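## Task

Shelf spots are labelled with a lot number on the shelf edge directly beneath them, and several spots may carry the same number. Move one cardboard box from lot 451 and one from lot 434 onto the desk so that nothing overhangs the desk edge. All other cardboard boxes must remain on their original shelves. A lot that is absent from the storeroom is skipped. Toppling or finishing tilted counts as failure.

## Robot and tools

ROBOT. The robot is a Hello Robot Stretch 3 with a single arm. It has a two-wheel differential base 0.33 m long and 0.34 m wide with a rounded back. It pivots about the point midway between its drive wheels, which sits 0.05 m behind the front edge. A lift rides on a mast, and the arm telescopes out to the robot's RIGHT. The base cannot move sideways, so to shift the gripper forward or back you drive the base. With the arm fully in and the wrist folded, a turn sweeps a circle of radius 0.28 m. An unfolded, level wrist reaches beyond that circle.

FRAMES. The base frame has its origin on the floor between the drive wheels, with x forward, y left and z up, in metres. hand_pose is reported in this frame at the point where the closed fingertips meet. The odometry frame is the base frame as it was when the scene began. base_odometry counts wheel rotation, so wheel slip shows up as travel. Heading is in rad, positive to the left. If turned_by_wheels and turned_by_imu disagree by more than 0.15 rad, believe turned_by_imu. base_tilt is in degrees, with forward and right positive.

TOOL move. An action uses base, joints or both, optionally with speeds, pace or contact_limits. Alternatively it is {"servos": "reboot"} on its own, which turns back on any servo that shut itself off. All motions in a call begin together.
- base: exactly one key, and it is an offset from where the base last reported itself. translate_m is a straight drive in metres, -3 to 3, positive forward. rotate_rad is a turn in place in radians, -6.4 to 6.4, positive counterclockwise (left).
- joints: one object keyed by joint name, each value an absolute target. lift_m runs 0 to 1.1 m. arm_m is the extension, 0 to 0.52 m. wrist_yaw_rad runs -1.345 to 4.42; 0 aims the gripper along the arm and positive swings it toward the front. wrist_pitch_rad runs -1.57 to 0.451; 0 is level and negative tips the fingertips down. wrist_roll_rad runs -2.911 to 2.918; at 0 the fingers lie level, side by side. gripper_m runs -0.089 to 0.179, larger meaning wider. The real fingertip gap is about 0.007 m smaller when nearly shut and 0.025 m smaller when wide. head_pan_rad runs -3.953 to 1.73; 0 faces forward, positive turns left, and -1.57 looks along the arm. head_tilt_rad runs -1.53 to 0.419, with negative looking down. Done tolerances are ±0.004 for lift_m, arm_m and gripper_m, ±0.02 for yaw and roll, ±0.05 for pitch, and ±0.1 for the head joints.
- pace: "default" or "max". Default/max top speeds are translate 0.12/0.30 m/s, rotate 0.76/1.90 rad/s, lift 0.11/0.15 m/s and arm 0.14/0.40 m/s. The base is capped at 0.10 m/s and 0.63 rad/s unless lift_m is below 0.30, arm_m is below 0.03 and wrist_yaw_rad is above 2.54.
- speeds: top speed per key, no higher than the max.
- contact_limits: given only alongside the matching command. arm_m takes an effort percent from 1 to 100 and stops when the effort magnitude reaches it. lift_m takes {"down": v, "up": v} as percent force beyond free motion. Values under about 12 may trip during free motion. Without a limit the lift uses 32–47 down and 21–36 up. translate_m and rotate_rad stop when either wheel's effort reaches the value, and they have no contact stop unless one is given.
- cameras: a list drawn from head_camera, nav_camera, wrist_camera and all. Omitted means all, and [] means none.
- blocking: true (the default) waits until everything is at rest. false returns after about 0.5 s while motion continues. A later move overrides only the targets it names.
Any single action ends after at most 14 s with time_out. A call with an unknown key is invalid but the calls after it still run. If a call is refused for an out-of-range value, or hits an uncommanded stop, the remaining move, wait and finished_scene calls in that reply are skipped.

OTHER TOOLS. wait {seconds 0–10} commands nothing new and returns the state, ending early once motion has settled. stop brakes every running motion, which then reports "stopped" and holds its position. zoom_image {camera, region [x0,y0,x1,y1]} magnifies part of that camera's most recent image; the region can be at most 504×504 px, measured from the top-left corner. finished_scene {scene} ends the scene for good, and the result must stay in place without the robot.

RESULTS. The move line reads "done" or the worst status reached. base_status and joint_status can be done, moving, off_target (at rest short of the target and maybe still pushing), stopped, contact_stop (that joint goes slack), time_out or torque_fault (the old target is dropped). on_its_own lists behaviour nobody commanded, and its "held at" value is a target rather than a reading. motor_effort is in percent, positive toward higher joint values, with the peak in brackets. lidar_m gives 12 sectors of 30°: the 1st faces straight ahead, they go counterclockwise, and the 4th is left, 7th behind and 10th right. It scans only at 0.17 m height, from 0.15 to 12 m, so it sees table legs but not tops, and "-" means nothing seen or something closer than 0.15 m. wrist_depth_mm (45–1000) and head_depth_mm (280–4000) are 7×7 median depths read from the top left. The pictures line names the images in order. The head_camera image must be turned a quarter clockwise to stand upright, and the nav_camera image a quarter counterclockwise. Images can lag slightly behind the state.

CAMERAS. head_camera is 896x504 and nav_camera is a 672x504 fisheye, both on the pan/tilt head. wrist_camera is 644x364 on the gripper.

CAUTIONS. To grip, send gripper_m below the object's width. To release, send at least 0.05 above it. Neither the reading nor done confirms a hold. Before folding the wrist (yaw to 3.0) or unfolding it, put lift_m between 0.32 and 0.95, pitch at -0.4 and roll near 0. Once folded, the lift may go down to 0.25. When yaw is below -0.4, keep pitch at -0.5 or lower. If the gripper is above about 0.45 m and pushes into something solid, or the robot drives while holding or snagging something immovable, it can tip; if base_tilt shows a lean, back the gripper away. The wrist and head have no contact stop, and sustained pushing causes a torque_fault that needs a reboot. Avoid drops, releasing things while they move, slams, hard impacts, hard pushes and knocking boxes off shelves. Loose objects may occasionally get nudged. Motions already under way keep running between calls.

Each tool is called after ">>>" by a JSON object that holds its "api" and its "payload", one argument or row to a line.

## Session

>>> {"api": "move", "payload": {

}}

Scene clock: 0.00 s.
base_odometry: x=+0.000 y=+0.000 heading=+0.000
turned_by_wheels: +0.000
turned_by_imu: +0.000
base_tilt: forward=-0.3 right=-1.3
lidar_m: 0.73 0.73 0.85 1.53 2.66 1.26 1.01 1.11 1.82 1.63 1.40 0.83
head_depth_mm: 802 792 784 776 768 761 757 / 774 765 758 751 744 737 730 / 748 740 734 728 721 715 708 / 724 715 710 705 699 694 687 / 702 695 689 684 679 672 667 / 681 673 667 664 658 652 648 / 661 655 652 644 640 634 631
base_status: not commanded
joint_positions: lift_m=+0.374 arm_m=+0.001 wrist_yaw_rad=+3.009 wrist_pitch_rad=-0.462 wrist_roll_rad=+0.000 gripper_m=+0.037 head_pan_rad=+0.000 head_tilt_rad=-0.003
joint_status: not commanded
measured_speeds: all 0
motor_effort: left_wheel=-0.4 right_wheel=+0.1 lift_m=+22.4 arm_m=-2.9 wrist_yaw_rad=-1.0 wrist_pitch_rad=+1.9 wrist_roll_rad=-0.1 gripper_m=+0.3 head_pan_rad=+1.2 head_tilt_rad=+6.7
hand_pose: x=+0.0076 y=+0.0712 z=+0.3774 quat_wxyz=(+0.207, +0.697, +0.116, +0.676) (m; base frame)
wrist_depth_mm: - 138 - - - 859 - / - 151 - - - 975 - / - 167 922 - - 937 - / 840 775 203 821 806 791 762 / 698 671 212 657 648 671 666 / 590 599 126 579 128 582 578 / 522 546 287 355 507 509 509
pictures: head_camera (sideways), nav_camera (sideways), wrist_camera
camera_calibration:
head_camera: T_world_to_cam=[[0.049258, -0.0462949, -0.997713, 1.31416], [0.0559933, 0.997482, -0.0435198, 0.0560066], [0.997215, -0.0537216, 0.0517262, -0.117899], [0, 0, 0, 1]] pos_world=[0.0497012, -0.00136013, 1.31969]
nav_camera: T_world_to_cam=[[-0.0233498, 0.0170467, 0.999582, -1.25828], [0.00969844, -0.999804, 0.017277, 0.0275711], [0.99968, 0.0100978, 0.0231799, -0.0831342], [0, 0, 0, 1]] pos_world=[0.0534596, 0.0498547, 1.25921]
wrist_camera: T_world_to_cam=[[0.994963, -0.0965217, -0.0270514, 0.016197], [-0.0806635, -0.610724, -0.787724, 0.37395], [0.0595115, 0.785938, -0.615434, 0.342021], [0, 0, 0, 1]] pos_world=[-0.00630544, -0.0388635, 0.505499]

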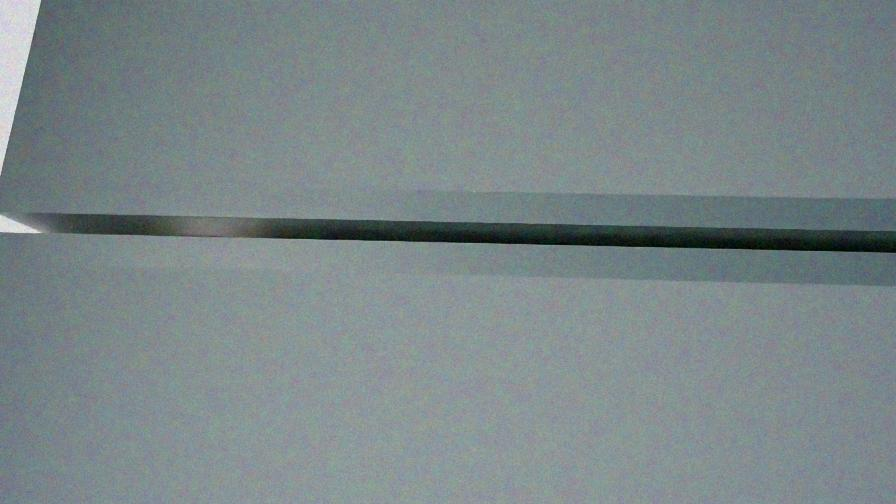

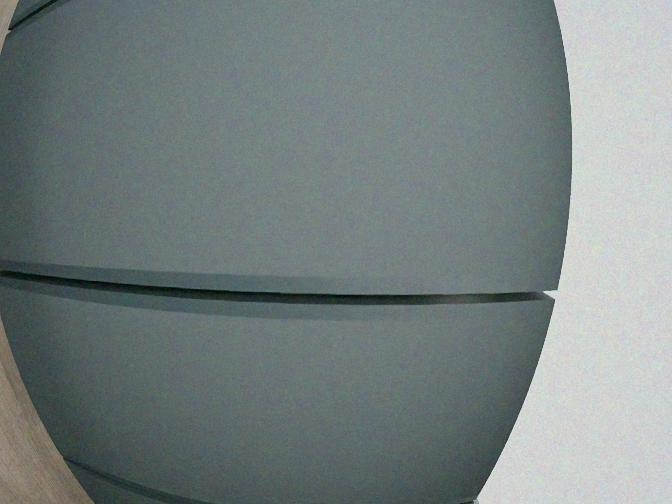

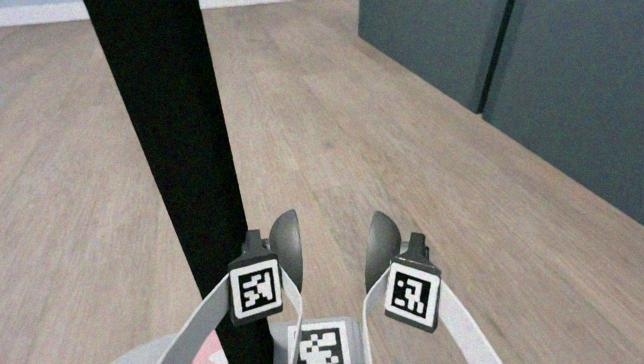

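Survey with the wide nav camera all around.

>>> {"api": "move", "payload": {
  "joints": {"head_pan_rad": -1.3, "head_tilt_rad": -0.35},
  "cameras": ["head_camera","nav_camera"]
}}

>>> {"api": "move", "payload": {
  "joints": {"head_pan_rad": -2.6, "head_tilt_rad": -0.35},
  "cameras": ["head_camera","nav_camera"]
}}

>>> {"api": "move", "payload": {
  "joints": {"head_pan_rad": -3.9, "head_tilt_rad": -0.35},
  "cameras": ["head_camera","nav_camera"]
}}

>>> {"api": "move", "payload": {
  "joints": {"head_pan_rad": 1.2, "head_tilt_rad": -0.35},
  "cameras": ["head_camera","nav_camera"]
}}

Scene clock: 10.03 s.
move: done
base_odometry: x=+0.000 y=+0.000 heading=+0.000
turned_by_wheels: +0.000
turned_by_imu: +0.000
base_tilt: forward=-0.4 right=-1.2
lidar_m: 0.72 0.73 0.85 1.53 2.65 1.25 1.01 1.12 1.81 1.62 1.39 0.82
head_depth_mm: 1767 1859 1965 2090 2167 1879 1490 / 1683 1850 1951 2088 2160 1867 1484 / 1512 1475 1587 1686 1778 1843 1486 / 1772 1851 1948 2084 2193 1840 1469 / 1759 1846 1949 2087 2207 1843 1470 / 1767 1835 1941 2078 2178 1841 1453 / 1761 1784 1892 1970 1880 1848 1454
base_status: not commanded
joint_positions: lift_m=+0.374 arm_m=+0.001 wrist_yaw_rad=+3.009 wrist_pitch_rad=-0.462 wrist_roll_rad=+0.000 gripper_m=+0.037 head_pan_rad=-1.332 head_tilt_rad=-0.352
joint_status: all done
measured_speeds: all 0
motor_effort: left_wheel=-0.1(0.8) right_wheel=-0.4(1.1) lift_m=+23.3(23.9) arm_m=-9.6(10.1) wrist_yaw_rad=-0.1(1.5) wrist_pitch_rad=+1.9(2.0) wrist_roll_rad=-0.1(0.3) gripper_m=+0.5(0.9) head_pan_rad=+2.7(6.2) head_tilt_rad=-3.0(8.5)
hand_pose: x=+0.0076 y=+0.0712 z=+0.3774 quat_wxyz=(+0.207, +0.697, +0.116, +0.676) (m; base frame)
wrist_depth_mm: - 138 - - - 862 - / - 151 - - - 976 - / - 167 936 - - 940 - / 836 778 203 807 807 798 761 / 698 669 211 662 663 675 668 / 605 595 126 571 129 581 579 / 529 539 287 353 501 510 506
pictures: head_camera (sideways), nav_camera (sideways)
camera_calibration:
head_camera: T_world_to_cam=[[-0.114726, 0.27526, -0.9545, 1.25843], [0.978056, 0.199507, -0.0600229, 0.0717862], [0.173907, -0.940441, -0.292108, 0.334679], [0, 0, 0, 1]] pos_world=[0.0159602, -0.0459717, 1.30324]
nav_camera: T_world_to_cam=[[0.0922454, -0.306562, 0.94737, -1.19057], [-0.967821, -0.251308, 0.0129152, 0.0392638], [0.234123, -0.918076, -0.319879, 0.368106], [0, 0, 0, 1]] pos_world=[0.0616434, -0.0171679, 1.24516]

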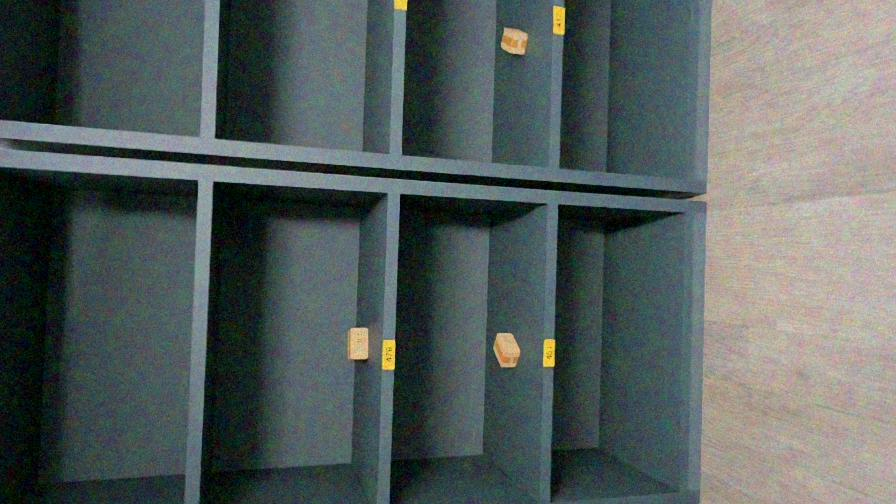

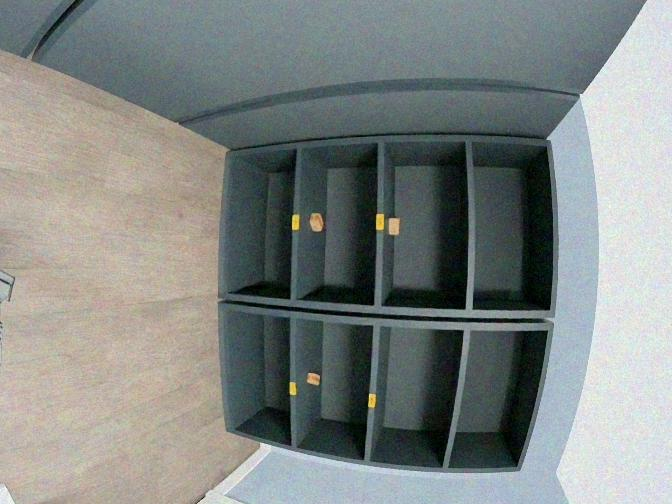

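Scene clock: 12.20 s.
move: done
base_odometry: x=+0.000 y=+0.000 heading=+0.000
turned_by_wheels: +0.000
turned_by_imu: +0.000
base_tilt: forward=-0.3 right=-1.1
lidar_m: 0.72 0.73 0.85 1.53 2.66 1.26 1.01 1.11 1.81 1.63 1.39 0.83
head_depth_mm: 1288 1344 1411 1495 1222 903 1480 / 1320 1379 1448 1540 1207 936 1395 / 1358 1429 1503 1592 1648 1678 1480 / 1384 1454 1542 1636 1734 1802 1455 / 1418 1496 1590 1675 1783 1852 1455 / 1459 1543 1639 1747 1881 1844 1449 / 1508 1608 1697 1820 1936 1831 1449
base_status: not commanded
joint_positions: lift_m=+0.374 arm_m=+0.001 wrist_yaw_rad=+3.009 wrist_pitch_rad=-0.462 wrist_roll_rad=+0.000 gripper_m=+0.037 head_pan_rad=-2.608 head_tilt_rad=-0.352
joint_status: all done
measured_speeds: translate_m=+0.000 rotate_rad=+0.000 lift_m=+0.000 arm_m=+0.000 wrist_yaw_rad=+0.000 wrist_pitch_rad=+0.000 wrist_roll_rad=+0.000 head_pan_rad=+0.024 head_tilt_rad=+0.000
motor_effort: left_wheel=-0.4(0.8) right_wheel=-0.4(1.1) lift_m=+23.2(23.9) arm_m=-12.9(13.3) wrist_yaw_rad=-1.3(1.6) wrist_pitch_rad=+1.9(2.1) wrist_roll_rad=+0.2(0.3) gripper_m=+0.7(1.1) head_pan_rad=+3.6(4.7) head_tilt_rad=-0.6(5.1)
hand_pose: x=+0.0076 y=+0.0712 z=+0.3774 quat_wxyz=(+0.207, +0.697, +0.116, +0.676) (m; base frame)
wrist_depth_mm: - 138 - - - 870 - / - 150 - - - 975 - / - 167 924 - - 940 - / 834 767 204 806 794 795 765 / 690 672 212 655 654 671 660 / 601 600 126 572 129 586 577 / 526 537 287 356 507 517 510
pictures: head_camera (sideways), nav_camera (sideways)
camera_calibration:
head_camera: T_world_to_cam=[[0.230129, 0.189707, -0.95449, 1.25631], [0.474779, -0.878054, -0.0600455, 0.0749559], [-0.849485, -0.439354, -0.292135, 0.340972], [0, 0, 0, 1]] pos_world=[-0.03505, -0.0227082, 1.30324]
nav_camera: T_world_to_cam=[[-0.266581, -0.177251, 0.947373, -1.18837], [-0.521427, 0.853198, 0.0129072, 0.0365555], [-0.810585, -0.490545, -0.31987, 0.374516], [0, 0, 0, 1]] pos_world=[0.00584038, -0.0581126, 1.24516]

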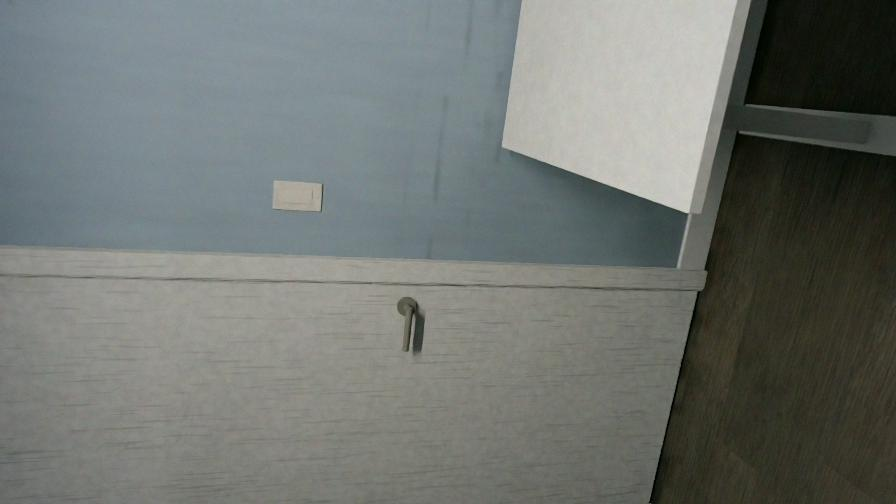

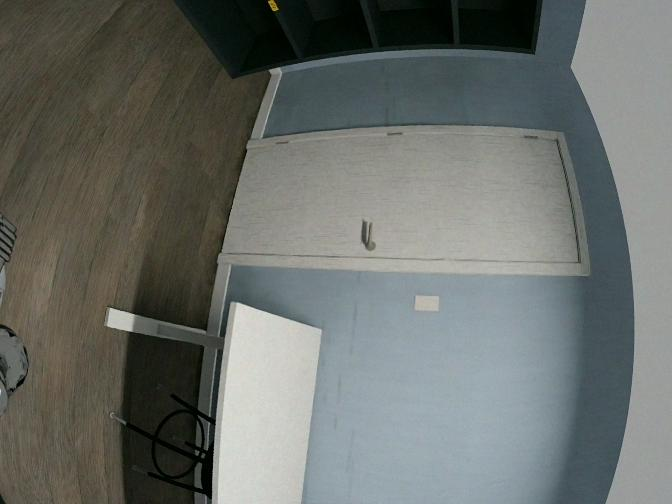

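Scene clock: 13.37 s.
move: done
base_odometry: x=+0.000 y=+0.000 heading=+0.000
turned_by_wheels: +0.000
turned_by_imu: +0.000
base_tilt: forward=-0.2 right=-1.2
lidar_m: 0.72 0.72 0.85 1.53 2.66 1.26 1.01 1.11 1.81 1.63 1.39 0.83
head_depth_mm: - - - - - - - / - - - - - - - / 2495 2650 2773 2980 2633 1894 1519 / 2561 2737 2870 2995 2605 1878 1469 / 2227 2338 2489 2550 2319 1874 1458 / 1944 2048 2131 2135 1408 1838 1457 / 1736 1810 1873 1874 1223 1851 1451
base_status: not commanded
joint_positions: lift_m=+0.374 arm_m=+0.001 wrist_yaw_rad=+3.009 wrist_pitch_rad=-0.462 wrist_roll_rad=+0.000 gripper_m=+0.037 head_pan_rad=-3.932 head_tilt_rad=-0.352
joint_status: all done
measured_speeds: all 0
motor_effort: left_wheel=-0.6(0.6) right_wheel=+0.6(1.1) lift_m=+23.5(24.0) arm_m=-13.0(13.4) wrist_yaw_rad=-0.3(1.2) wrist_pitch_rad=+1.9(2.0) wrist_roll_rad=-0.1(0.2) gripper_m=+0.5(0.8) head_pan_rad=+3.1(5.8) head_tilt_rad=+0.2(2.8)
hand_pose: x=+0.0076 y=+0.0712 z=+0.3774 quat_wxyz=(+0.207, +0.697, +0.116, +0.676) (m; base frame)
wrist_depth_mm: - 139 - - - 863 - / - 150 - - - 958 - / - 167 939 - - 949 - / 844 762 203 814 822 801 763 / 697 671 212 653 658 675 671 / 603 594 126 565 129 576 577 / 526 539 287 355 502 511 510
pictures: head_camera (sideways), nav_camera (sideways)
camera_calibration:
head_camera: T_world_to_cam=[[0.240262, -0.176674, -0.954495, 1.25624], [-0.7351, -0.675295, -0.0600422, 0.0822928], [-0.633957, 0.716075, -0.292121, 0.339669], [0, 0, 0, 1]] pos_world=[-0.025999, 0.0342887, 1.30324]
nav_camera: T_world_to_cam=[[-0.237127, 0.215087, 0.947369, -1.18856], [0.699627, 0.714392, 0.0129246, 0.0290907], [-0.674013, 0.66587, -0.319882, 0.373657], [0, 0, 0, 1]] pos_world=[-0.0503435, -0.013945, 1.24516]

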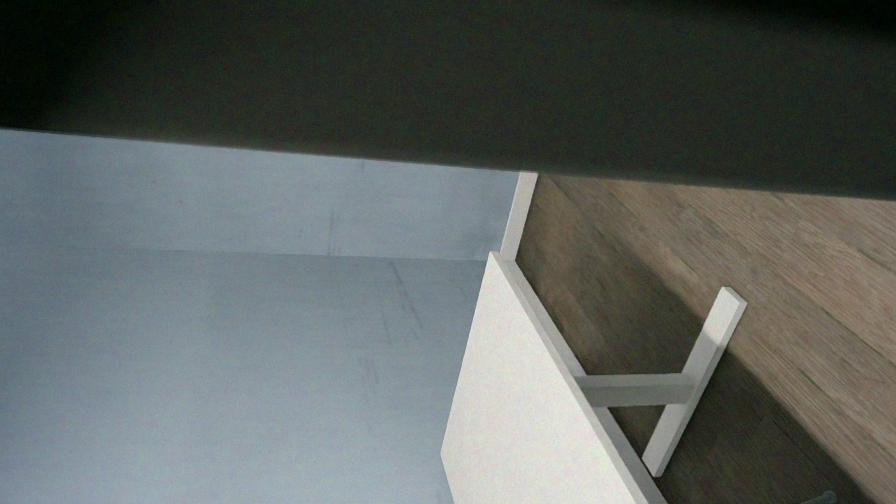

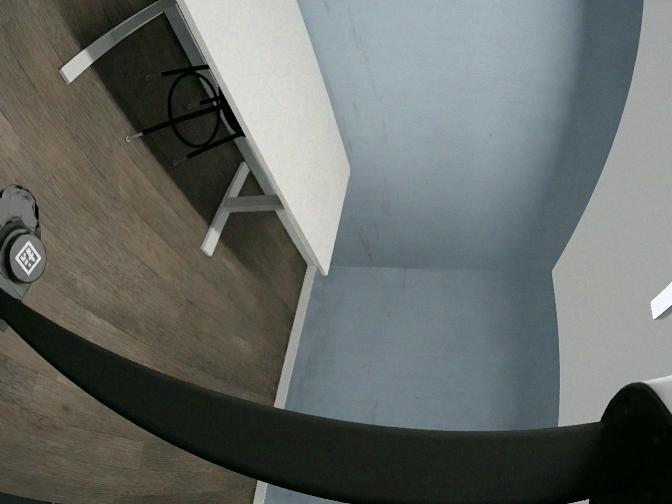

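Scene clock: 17.00 s.
move: done
base_odometry: x=+0.000 y=+0.000 heading=+0.000
turned_by_wheels: +0.000
turned_by_imu: +0.000
base_tilt: forward=-0.4 right=-1.3
lidar_m: 0.73 0.73 0.85 1.53 2.66 1.26 1.01 1.11 1.81 1.62 1.40 0.83
head_depth_mm: 749 771 793 821 850 885 917 / 839 859 892 927 961 1003 1041 / 940 972 1017 1059 1116 1164 1241 / 1071 1116 1183 1240 1301 1383 1391 / 1257 1323 1404 1492 1586 1670 1453 / 2354 2430 2590 2787 2463 1854 1462 / 2276 2378 2514 2663 2566 1856 1451
base_status: not commanded
joint_positions: lift_m=+0.374 arm_m=+0.001 wrist_yaw_rad=+3.009 wrist_pitch_rad=-0.462 wrist_roll_rad=+0.000 gripper_m=+0.037 head_pan_rad=+1.208 head_tilt_rad=-0.350
joint_status: all done
measured_speeds: translate_m=+0.000 rotate_rad=+0.000 lift_m=+0.000 arm_m=+0.000 wrist_yaw_rad=+0.000 wrist_pitch_rad=+0.000 wrist_roll_rad=+0.000 head_pan_rad=-0.024 head_tilt_rad=+0.000
motor_effort: left_wheel=-0.2(0.7) right_wheel=-0.2(1.4) lift_m=+22.9(24.2) arm_m=-12.8(13.7) wrist_yaw_rad=-0.1(1.8) wrist_pitch_rad=+2.0(2.0) wrist_roll_rad=-0.1(0.3) gripper_m=+0.6(1.1) head_pan_rad=-3.1(6.4) head_tilt_rad=+4.5(6.6)
hand_pose: x=+0.0076 y=+0.0712 z=+0.3774 quat_wxyz=(+0.207, +0.697, +0.116, +0.676) (m; base frame)
wrist_depth_mm: - 139 - - - 869 - / - 150 - - - 958 - / - 168 903 - - 935 - / 818 769 203 806 801 793 766 / 695 673 212 662 661 674 657 / 591 596 126 569 129 578 583 / 526 532 287 354 503 510 514
pictures: head_camera (sideways), nav_camera (sideways)
camera_calibration:
head_camera: T_world_to_cam=[[-0.0607066, -0.290534, -0.954937, 1.2587], [-0.919245, 0.389096, -0.0599424, 0.0833091], [0.388977, 0.874182, -0.290692, 0.331522], [0, 0, 0, 1]] pos_world=[0.0240387, 0.0434703, 1.30335]
nav_camera: T_world_to_cam=[[0.096942, 0.303635, 0.947844, -1.19118], [0.940162, -0.340484, 0.0129152, 0.0275832], [0.326647, 0.889875, -0.318473, 0.36571], [0, 0, 0, 1]] pos_world=[-0.0299154, 0.045639, 1.24516]

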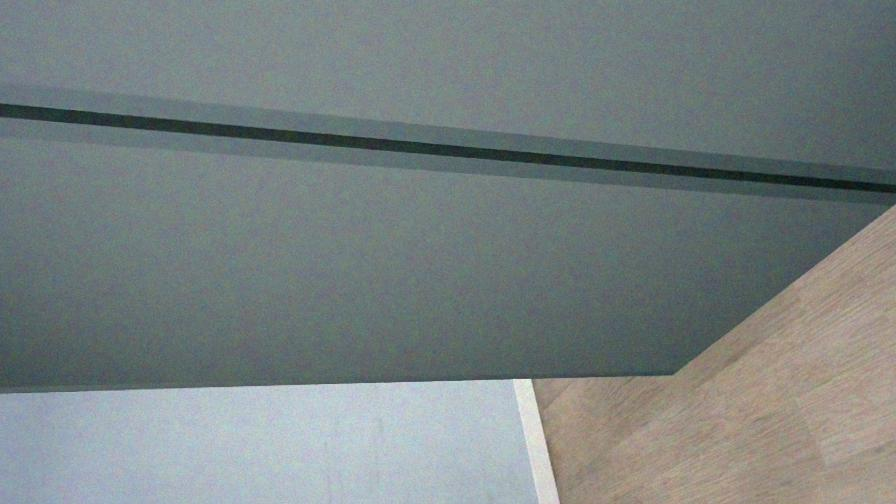

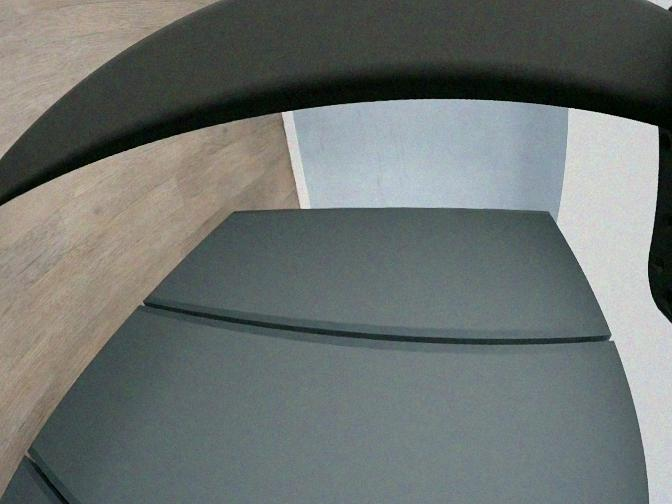

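>>> {"api": "move", "payload": {
  "joints": {"head_pan_rad": -1.5, "head_tilt_rad": -0.35},
  "cameras": ["head_camera"]
}}

>>> {"api": "zoom_image", "payload": {
  "camera": "head_camera",
  "region": [320, 220, 420, 320]
}}

>>> {"api": "zoom_image", "payload": {
  "camera": "head_camera",
  "region": [480, 220, 580, 320]
}}

Scene clock: 27.97 s.
move: done
base_odometry: x=+0.000 y=+0.000 heading=+0.000
turned_by_wheels: +0.000
turned_by_imu: +0.000
base_tilt: forward=-0.3 right=-1.3
lidar_m: 0.73 0.73 0.85 1.53 2.66 1.26 1.01 1.11 1.81 1.63 1.39 0.83
head_depth_mm: 1803 1959 2032 2055 2017 1915 1498 / 1822 1951 2066 2219 2261 1898 1487 / 1830 1923 2030 2156 2243 1894 1480 / 1578 1852 1957 2108 2124 1859 1466 / 1597 1807 1910 1987 1866 1829 1462 / 1733 1793 1914 2020 2078 1809 1458 / 1699 1762 1862 1988 2070 1772 1445
base_status: not commanded
joint_positions: lift_m=+0.374 arm_m=+0.001 wrist_yaw_rad=+3.009 wrist_pitch_rad=-0.462 wrist_roll_rad=+0.000 gripper_m=+0.037 head_pan_rad=-1.508 head_tilt_rad=-0.350
joint_status: all done
measured_speeds: translate_m=+0.000 rotate_rad=+0.000 lift_m=+0.000 arm_m=+0.000 wrist_yaw_rad=+0.000 wrist_pitch_rad=+0.000 wrist_roll_rad=+0.000 head_pan_rad=+0.024 head_tilt_rad=+0.000
motor_effort: left_wheel=-0.4(0.8) right_wheel=+0.5(1.2) lift_m=+23.3(24.1) arm_m=-12.0(13.4) wrist_yaw_rad=-1.3(1.6) wrist_pitch_rad=+1.9(2.0) wrist_roll_rad=+0.0(0.5) gripper_m=+0.4(1.0) head_pan_rad=+3.3(5.5) head_tilt_rad=+4.3(9.2)
hand_pose: x=+0.0076 y=+0.0712 z=+0.3774 quat_wxyz=(+0.207, +0.697, +0.116, +0.676) (m; base frame)
wrist_depth_mm: - 138 - - - 864 - / - 151 - - - 960 - / - 167 926 - - 968 - / 835 768 204 815 798 796 765 / 693 677 211 660 649 671 669 / 604 599 126 575 128 577 574 / 527 540 288 358 502 512 507
pictures: head_camera (sideways)
camera_calibration:
head_camera: T_world_to_cam=[[-0.0645418, 0.289219, -0.955085, 1.2589], [0.997895, 0.0247607, -0.0599368, 0.0715444], [0.00631366, -0.956943, -0.290209, 0.333214], [0, 0, 0, 1]] pos_world=[0.00775418, -0.0470041, 1.30335]

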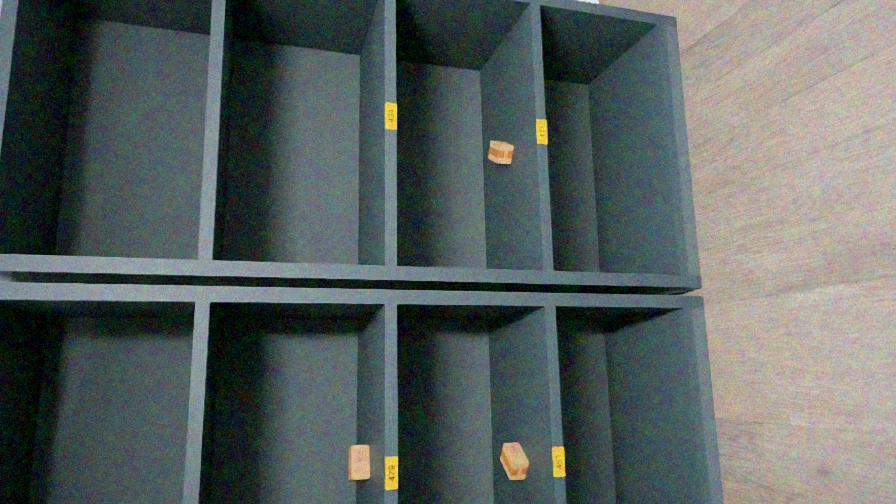

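Scaled by 5.040 from the camera's 896x504 image, which has a finer 1280x720 frame.

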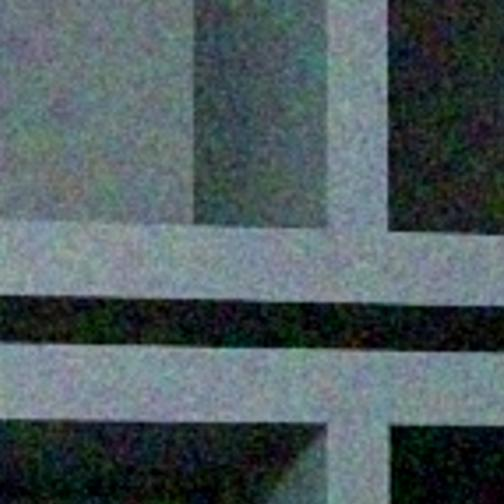

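Scaled by 5.040 from the camera's 896x504 image, which has a finer 1280x720 frame.

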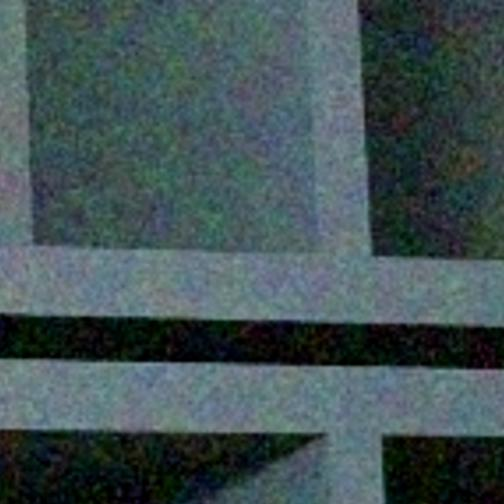

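>>> {"api": "zoom_image", "payload": {
  "camera": "head_camera",
  "region": [360, 90, 420, 140]
}}

>>> {"api": "zoom_image", "payload": {
  "camera": "head_camera",
  "region": [510, 105, 570, 155]
}}

>>> {"api": "zoom_image", "payload": {
  "camera": "head_camera",
  "region": [340, 440, 420, 504]
}}

>>> {"api": "zoom_image", "payload": {
  "camera": "head_camera",
  "region": [500, 435, 580, 499]
}}

Scaled by 8.400 from the camera's 896x504 image, which has a finer 1280x720 frame.

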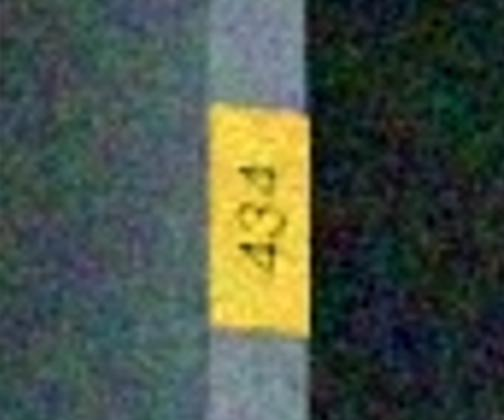

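Scaled by 8.400 from the camera's 896x504 image, which has a finer 1280x720 frame.

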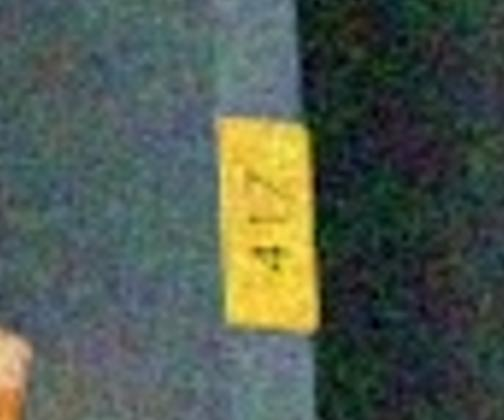

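Scaled by 6.300 from the camera's 896x504 image, which has a finer 1280x720 frame.

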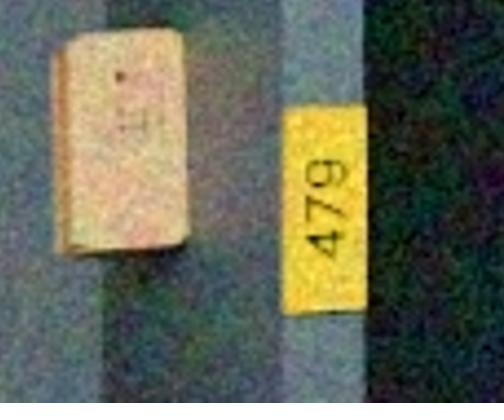

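Scaled by 6.300 from the camera's 896x504 image, which has a finer 1280x720 frame.

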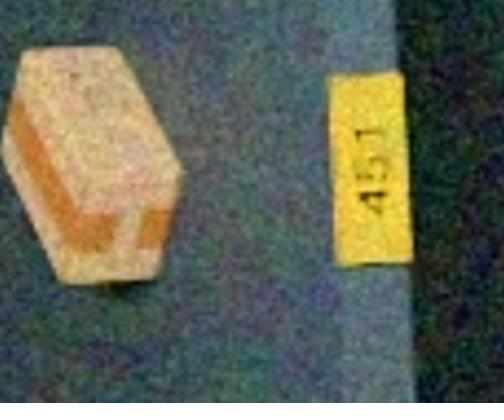

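>>> {"api": "move", "payload": {
  "base": {"rotate_rad": -1.085},
  "joints": {"head_pan_rad": 0.2, "head_tilt_rad": -0.4},
  "cameras": []
}}

>>> {"api": "move", "payload": {
  "base": {"translate_m": 0.9},
  "cameras": ["head_camera","nav_camera"]
}}

Scene clock: 61.97 s.
move: done
base_odometry: x=+0.000 y=+0.000 heading=-1.085
turned_by_wheels: -1.085
turned_by_imu: -1.066
base_tilt: forward=-0.3 right=-1.1
lidar_m: 1.45 0.84 0.73 0.73 0.84 1.46 2.66 1.64 1.01 1.11 1.78 1.62
head_depth_mm: 1691 1790 1824 1970 2088 1762 1435 / 1781 1876 1930 2055 2158 1795 1421 / 1557 1652 1813 1960 2147 1773 1402 / 1367 1487 1610 1731 1905 1766 1398 / 1143 1213 1304 1390 1504 1589 1401 / 981 1032 1089 1156 1228 1309 1342 / 858 893 940 991 1044 1098 1168
base_status: done
joint_positions: lift_m=+0.374 arm_m=+0.001 wrist_yaw_rad=+3.009 wrist_pitch_rad=-0.462 wrist_roll_rad=+0.000 gripper_m=+0.037 head_pan_rad=+0.204 head_tilt_rad=-0.400
joint_status: all done
measured_speeds: all 0
motor_effort: left_wheel=+8.8(12.0) right_wheel=-10.0(13.2) lift_m=+23.8(24.5) arm_m=-12.5(13.6) wrist_yaw_rad=+0.3(2.1) wrist_pitch_rad=+1.9(2.1) wrist_roll_rad=+0.0(0.3) gripper_m=+0.5(1.0) head_pan_rad=-3.3(6.0) head_tilt_rad=-3.7(7.9)
hand_pose: x=+0.0076 y=+0.0712 z=+0.3774 quat_wxyz=(+0.207, +0.697, +0.116, +0.676) (m; base frame)
wrist_depth_mm: - 139 - - - - - / - 150 161 - - - - / - 167 176 - - - - / 839 782 203 818 802 784 762 / 704 673 211 670 657 678 668 / 603 596 126 577 128 581 586 / 529 535 288 355 505 509 509
pictures: none
No camera images: "cameras" was empty.

Scene clock: 72.10 s.
move: done
base_odometry: x=+0.421 y=-0.796 heading=-1.085
turned_by_wheels: +0.000
turned_by_imu: +0.000
base_tilt: forward=-0.2 right=-1.0
lidar_m: 0.87 0.58 0.50 0.49 0.57 1.00 3.51 1.58 1.77 1.54 0.87 0.86
head_depth_mm: 952 1026 1090 953 1220 1024 929 / 991 1073 1142 942 1279 1064 1229 / 922 1054 1170 933 1322 1055 1290 / 758 853 933 932 1126 1062 1279 / 718 768 820 878 953 1033 1132 / 662 698 735 780 832 890 956 / 579 603 633 667 705 746 792
base_status: done
joint_positions: lift_m=+0.374 arm_m=+0.001 wrist_yaw_rad=+3.009 wrist_pitch_rad=-0.462 wrist_roll_rad=+0.000 gripper_m=+0.037 head_pan_rad=+0.200 head_tilt_rad=-0.400
joint_status: not commanded
measured_speeds: all 0
motor_effort: left_wheel=+3.1(13.4) right_wheel=+7.2(10.9) lift_m=+23.9(24.9) arm_m=-12.4(13.5) wrist_yaw_rad=+0.9(1.9) wrist_pitch_rad=+2.0(2.1) wrist_roll_rad=+0.2(0.4) gripper_m=+0.5(1.1) head_pan_rad=-3.1(3.9) head_tilt_rad=-2.0(5.0)
hand_pose: x=+0.0076 y=+0.0712 z=+0.3774 quat_wxyz=(+0.207, +0.697, +0.116, +0.676) (m; base frame)
wrist_depth_mm: - 138 - - - - - / 661 150 161 - - - 490 / 729 166 175 - - - 542 / 806 194 192 - - - 589 / 696 675 211 667 637 646 653 / 599 603 126 565 128 579 575 / 528 537 287 352 501 512 509
pictures: head_camera (sideways), nav_camera (sideways)
camera_calibration:
head_camera: T_world_to_cam=[[-0.324545, -0.113045, -0.939091, 1.23955], [-0.164037, 0.984515, -0.0618228, 0.0810895], [0.931538, 0.133981, -0.338063, 0.389858], [0, 0, 0, 1]] pos_world=[0.0524235, 0.00805747, 1.30086]
nav_camera: T_world_to_cam=[[0.354496, 0.0892436, 0.930789, -1.17047], [0.21397, -0.976765, 0.01216, 0.0330644], [0.910247, 0.19485, -0.365355, 0.423227], [0, 0, 0, 1]] pos_world=[0.0226124, 0.0542875, 1.24369]

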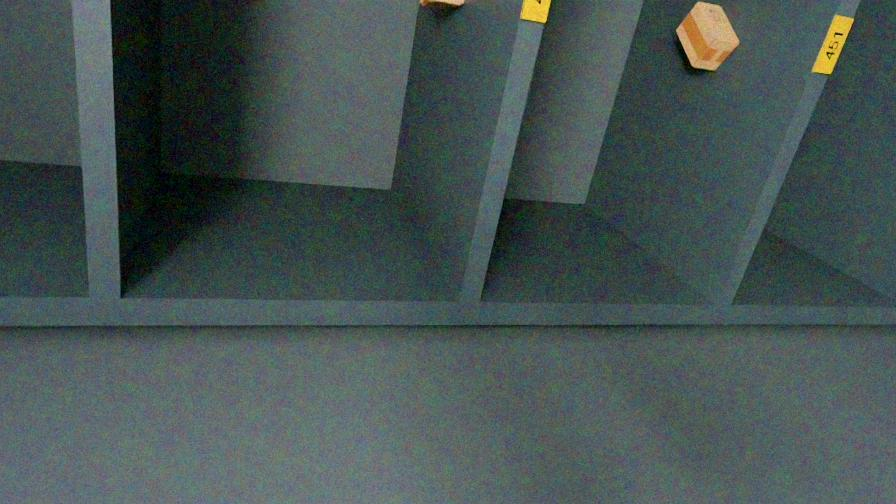

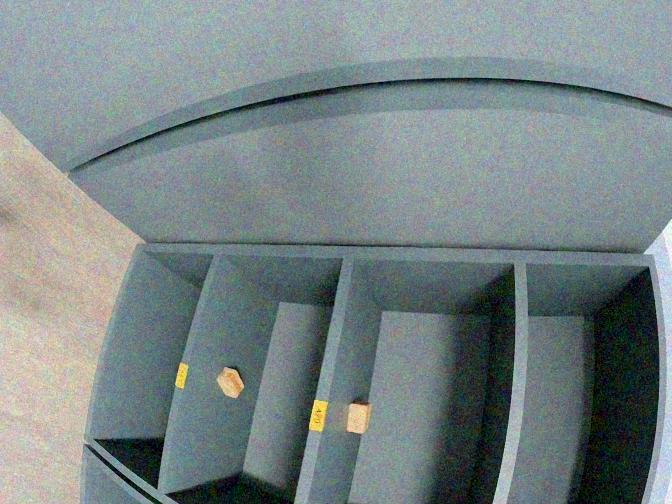

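>>> {"api": "move", "payload": {
  "base": {"rotate_rad": 1.31},
  "joints": {"head_pan_rad": -1.57, "head_tilt_rad": -0.6},
  "cameras": ["head_camera"]
}}

Scene clock: 82.23 s.
move: done
base_odometry: x=+0.421 y=-0.796 heading=+0.225
turned_by_wheels: +1.310
turned_by_imu: +1.288
base_tilt: forward=-0.3 right=-1.1
lidar_m: 0.49 0.51 0.69 1.85 1.73 1.58 1.77 1.54 0.86 1.20 0.71 0.51
head_depth_mm: 990 1058 916 1067 1031 1154 1249 / 993 1093 904 1313 1098 1350 1241 / 985 1087 889 1324 1090 1388 1236 / 987 1087 875 1311 1084 1386 1230 / 988 1076 860 1316 1115 1372 1223 / 983 1077 855 1298 1104 1364 1213 / 979 1080 901 1281 1096 1305 1214
base_status: done
joint_positions: lift_m=+0.374 arm_m=+0.001 wrist_yaw_rad=+3.009 wrist_pitch_rad=-0.462 wrist_roll_rad=+0.000 gripper_m=+0.037 head_pan_rad=-1.572 head_tilt_rad=-0.604
joint_status: all done
measured_speeds: all 0
motor_effort: left_wheel=-8.4(12.5) right_wheel=+8.6(13.0) lift_m=+24.1(24.9) arm_m=-13.3(13.6) wrist_yaw_rad=+0.1(1.9) wrist_pitch_rad=+1.9(2.0) wrist_roll_rad=+0.0(0.3) gripper_m=+0.7(0.9) head_pan_rad=+3.5(4.8) head_tilt_rad=+1.5(6.4)
hand_pose: x=+0.0076 y=+0.0712 z=+0.3774 quat_wxyz=(+0.207, +0.697, +0.116, +0.676) (m; base frame)
wrist_depth_mm: - 138 - - - - - / - 150 - - - - - / - 167 892 - - 888 - / 840 772 203 810 804 794 - / 690 680 212 660 658 672 - / 589 595 126 575 129 578 574 / 527 534 288 353 501 513 513
pictures: head_camera (sideways)
camera_calibration:
head_camera: T_world_to_cam=[[-0.0455062, 0.523102, -0.851055, 1.12308], [0.997452, -0.0230576, -0.0675065, 0.0813812], [-0.054936, -0.851958, -0.52072, 0.633568], [0, 0, 0, 1]] pos_world=[0.00473881, -0.0458354, 1.29121]

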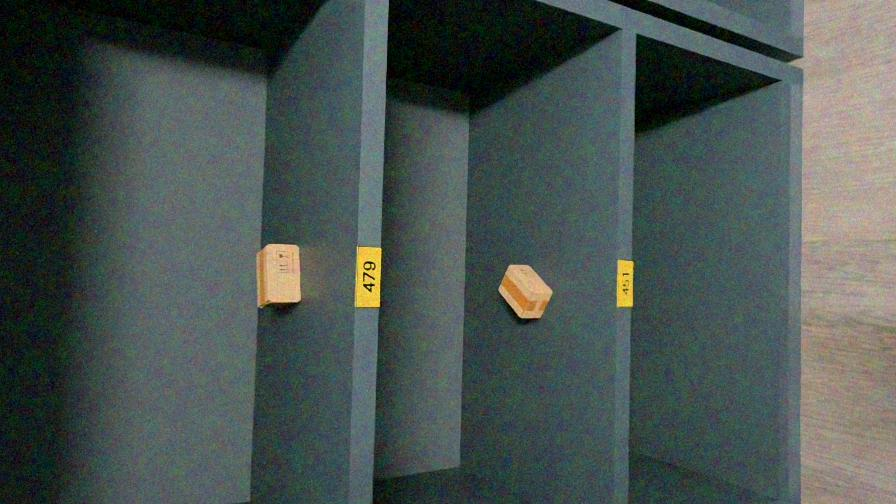

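>>> {"api": "move", "payload": {
  "joints": {"lift_m": 0.6, "wrist_pitch_rad": -0.4},
  "cameras": []
}}

>>> {"api": "move", "payload": {
  "joints": {"wrist_yaw_rad": 0.0, "gripper_m": 0.179},
  "cameras": ["wrist_camera"]
}}

>>> {"api": "zoom_image", "payload": {
  "camera": "head_camera",
  "region": [480, 240, 580, 340]
}}

Scene clock: 100.43 s.
move: done
base_odometry: x=+0.421 y=-0.796 heading=+0.225
turned_by_wheels: +0.000
turned_by_imu: +0.000
base_tilt: forward=-0.3 right=-1.3
lidar_m: 0.49 0.51 0.69 1.86 1.73 1.58 1.77 1.53 0.86 1.20 0.71 0.51
head_depth_mm: 990 1061 924 1072 1030 1142 1245 / 990 1085 911 1314 1106 1365 1234 / 986 1089 900 1332 1096 1393 1231 / 986 1084 885 1332 1089 1389 1226 / 987 1080 875 1313 1082 1390 1219 / 986 1078 860 1309 1070 1371 1217 / 985 1083 849 1276 1104 1303 1215
base_status: not commanded
joint_positions: lift_m=+0.600 arm_m=+0.001 wrist_yaw_rad=+3.009 wrist_pitch_rad=-0.420 wrist_roll_rad=+0.000 gripper_m=+0.037 head_pan_rad=-1.570 head_tilt_rad=-0.600
joint_status: all done
measured_speeds: all 0
motor_effort: left_wheel=-8.6(9.1) right_wheel=+8.9(9.3) lift_m=+30.3(35.1) arm_m=-12.3(12.9) wrist_yaw_rad=-1.0(1.5) wrist_pitch_rad=+3.1(5.9) wrist_roll_rad=-0.2(0.3) gripper_m=+0.3(1.1) head_pan_rad=+2.7(4.1) head_tilt_rad=+3.0(4.4)
hand_pose: x=+0.0083 y=+0.0767 z=+0.6123 quat_wxyz=(+0.193, +0.699, +0.101, +0.681) (m; base frame)
wrist_depth_mm: - 137 - - - - - / - 148 - - - - - / - 163 - - - - - / - 188 207 - - - - / - - 204 - - 985 - / 906 922 128 873 129 867 - / 782 780 267 774 743 749 -
pictures: none
No camera images: "cameras" was empty.

Scene clock: 102.93 s.
move: done
base_odometry: x=+0.421 y=-0.796 heading=+0.225
turned_by_wheels: +0.000
turned_by_imu: +0.000
base_tilt: forward=-0.3 right=-1.2
lidar_m: 0.49 0.51 0.69 1.85 1.73 1.58 1.77 1.54 0.86 1.21 0.71 0.51
head_depth_mm: 989 1061 925 1074 1032 1145 1245 / 994 1088 912 1314 1101 1356 1243 / 987 1087 898 1333 1093 1394 1229 / 992 1083 888 1331 1089 1395 1232 / 989 1080 874 1312 1076 1370 1221 / 986 1081 859 1312 1071 1373 1217 / 982 1076 849 1286 1101 1295 1213
base_status: not commanded
joint_positions: lift_m=+0.600 arm_m=+0.001 wrist_yaw_rad=+0.003 wrist_pitch_rad=-0.420 wrist_roll_rad=+0.000 gripper_m=+0.179 head_pan_rad=-1.570 head_tilt_rad=-0.600
joint_status: all done
measured_speeds: all 0
motor_effort: left_wheel=-8.5(9.0) right_wheel=+8.1(9.6) lift_m=+23.4(29.7) arm_m=-11.5(12.6) wrist_yaw_rad=-4.0(6.3) wrist_pitch_rad=+3.1(3.3) wrist_roll_rad=-0.2(0.3) gripper_m=+0.2(83.7) head_pan_rad=+3.3(4.1) head_tilt_rad=+3.6(4.5)
hand_pose: x=-0.0208 y=-0.3697 z=+0.6123 quat_wxyz=(+0.692, +0.149, -0.691, -0.146) (m; base frame)
wrist_depth_mm: - - - 654 - - - / - - - - - - 514 / - - - - - - 537 / - - - - - - 625 / - 143 - - - 842 655 / - 139 - - - - - / - 756 781 768 774 759 105
pictures: wrist_camera
camera_calibration:
wrist_camera: T_world_to_cam=[[-0.998878, -0.0399021, -0.0255075, -0.0133178], [-0.00250222, 0.582322, -0.812954, 0.745558], [0.0472922, -0.811978, -0.581769, 0.223117], [0, 0, 0, 1]] pos_world=[-0.021989, -0.25352, 0.735567]

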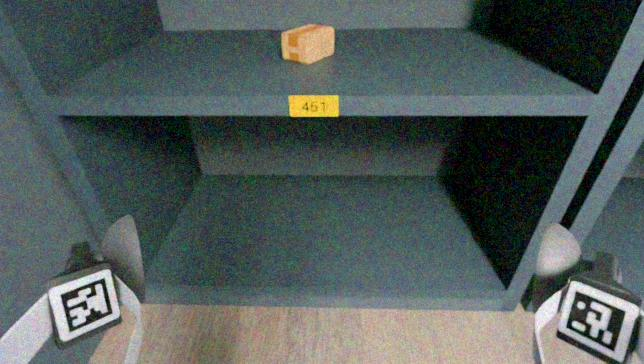

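This scene's latest camera images include none from head_camera. They are from: wrist_camera. head_camera's image comes with the result of a call that names it in "cameras".

>>> {"api": "move", "payload": {
  "joints": {"lift_m": 0.52, "wrist_pitch_rad": -0.1, "arm_m": 0.25},
  "cameras": ["wrist_camera","head_camera"]
}}

Scene clock: 112.03 s.
move: done
base_odometry: x=+0.421 y=-0.796 heading=+0.225
turned_by_wheels: +0.000
turned_by_imu: +0.000
base_tilt: forward=-0.4 right=-1.2
lidar_m: 0.49 0.51 0.69 1.85 1.73 1.58 1.77 1.54 0.86 1.21 0.71 0.51
head_depth_mm: 998 1062 928 1071 1034 1144 1251 / 993 1085 911 1312 1101 1362 1237 / 988 1089 897 1330 1095 1360 578 / 988 1083 882 1320 1085 708 608 / 988 1080 870 1311 1083 1336 1224 / 982 1082 860 1304 1071 1369 1215 / 982 1078 846 1278 1104 1299 1208
base_status: not commanded
joint_positions: lift_m=+0.520 arm_m=+0.250 wrist_yaw_rad=+0.003 wrist_pitch_rad=-0.122 wrist_roll_rad=+0.000 gripper_m=+0.179 head_pan_rad=-1.570 head_tilt_rad=-0.600
joint_status: all done
measured_speeds: all 0
motor_effort: left_wheel=-8.2(9.1) right_wheel=+7.7(9.8) lift_m=+23.8(25.7) arm_m=+13.0(15.9) wrist_yaw_rad=-2.9(4.6) wrist_pitch_rad=+3.6(6.5) wrist_roll_rad=-0.3(0.3) gripper_m=+0.5(1.1) head_pan_rad=+3.8(3.8) head_tilt_rad=+2.7(4.1)
hand_pose: x=-0.0207 y=-0.6464 z=+0.6036 quat_wxyz=(+0.706, +0.044, -0.705, -0.042) (m; base frame)
wrist_depth_mm: - - - - - - - / - 696 - - - 652 - / - - - - - 676 - / - - - 447 - - - / 312 298 312 310 310 307 309 / 123 140 303 - 296 293 285 / - - - - - - 105
pictures: head_camera (sideways), wrist_camera
camera_calibration:
head_camera: T_world_to_cam=[[-0.0467501, 0.519968, -0.852906, 1.12543], [0.997499, -0.0210139, -0.0674867, 0.0813543], [-0.0530138, -0.853927, -0.517685, 0.629597], [0, 0, 0, 1]] pos_world=[0.0048405, -0.0458489, 1.29131]
wrist_camera: T_world_to_cam=[[-0.998856, -0.0458505, -0.0136027, -0.0354979], [-0.00170819, 0.318444, -0.94794, 0.810491], [0.0477952, -0.946832, -0.318158, -0.252801], [0, 0, 0, 1]] pos_world=[-0.0219901, -0.499083, 0.687383]

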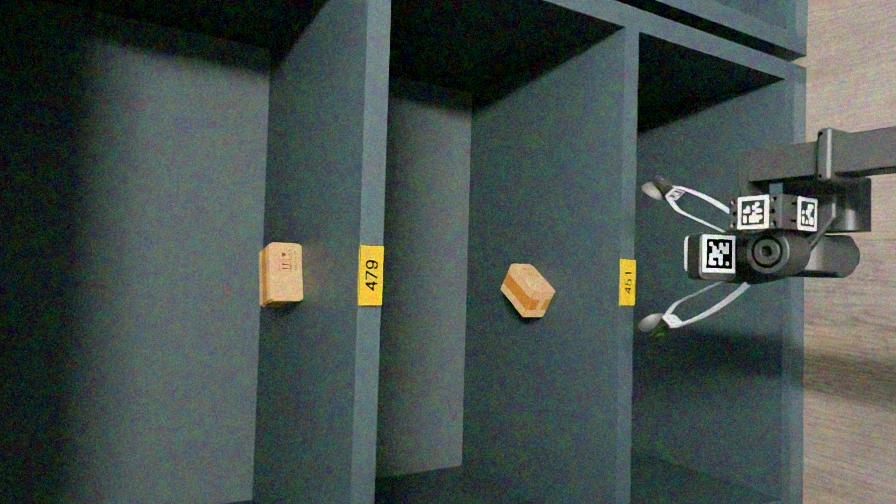

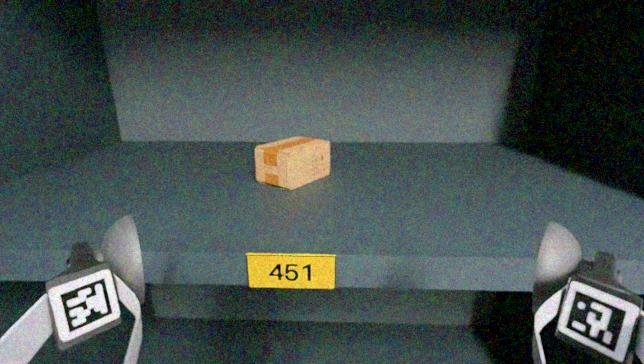

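>>> {"api": "zoom_image", "payload": {
  "camera": "head_camera",
  "region": [480, 240, 580, 340]
}}

>>> {"api": "zoom_image", "payload": {
  "camera": "wrist_camera",
  "region": [230, 110, 360, 210]
}}

Scaled by 5.040 from the camera's 896x504 image, which has a finer 1280x720 frame.

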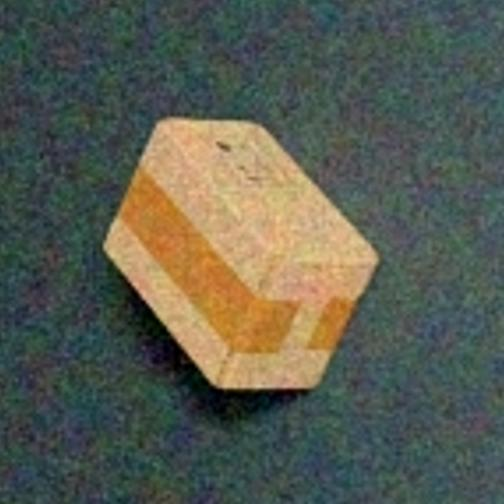

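Scaled by 3.877.

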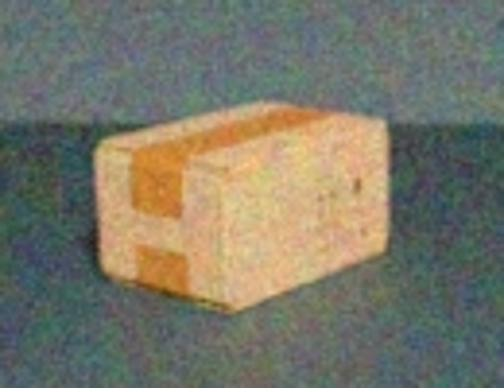

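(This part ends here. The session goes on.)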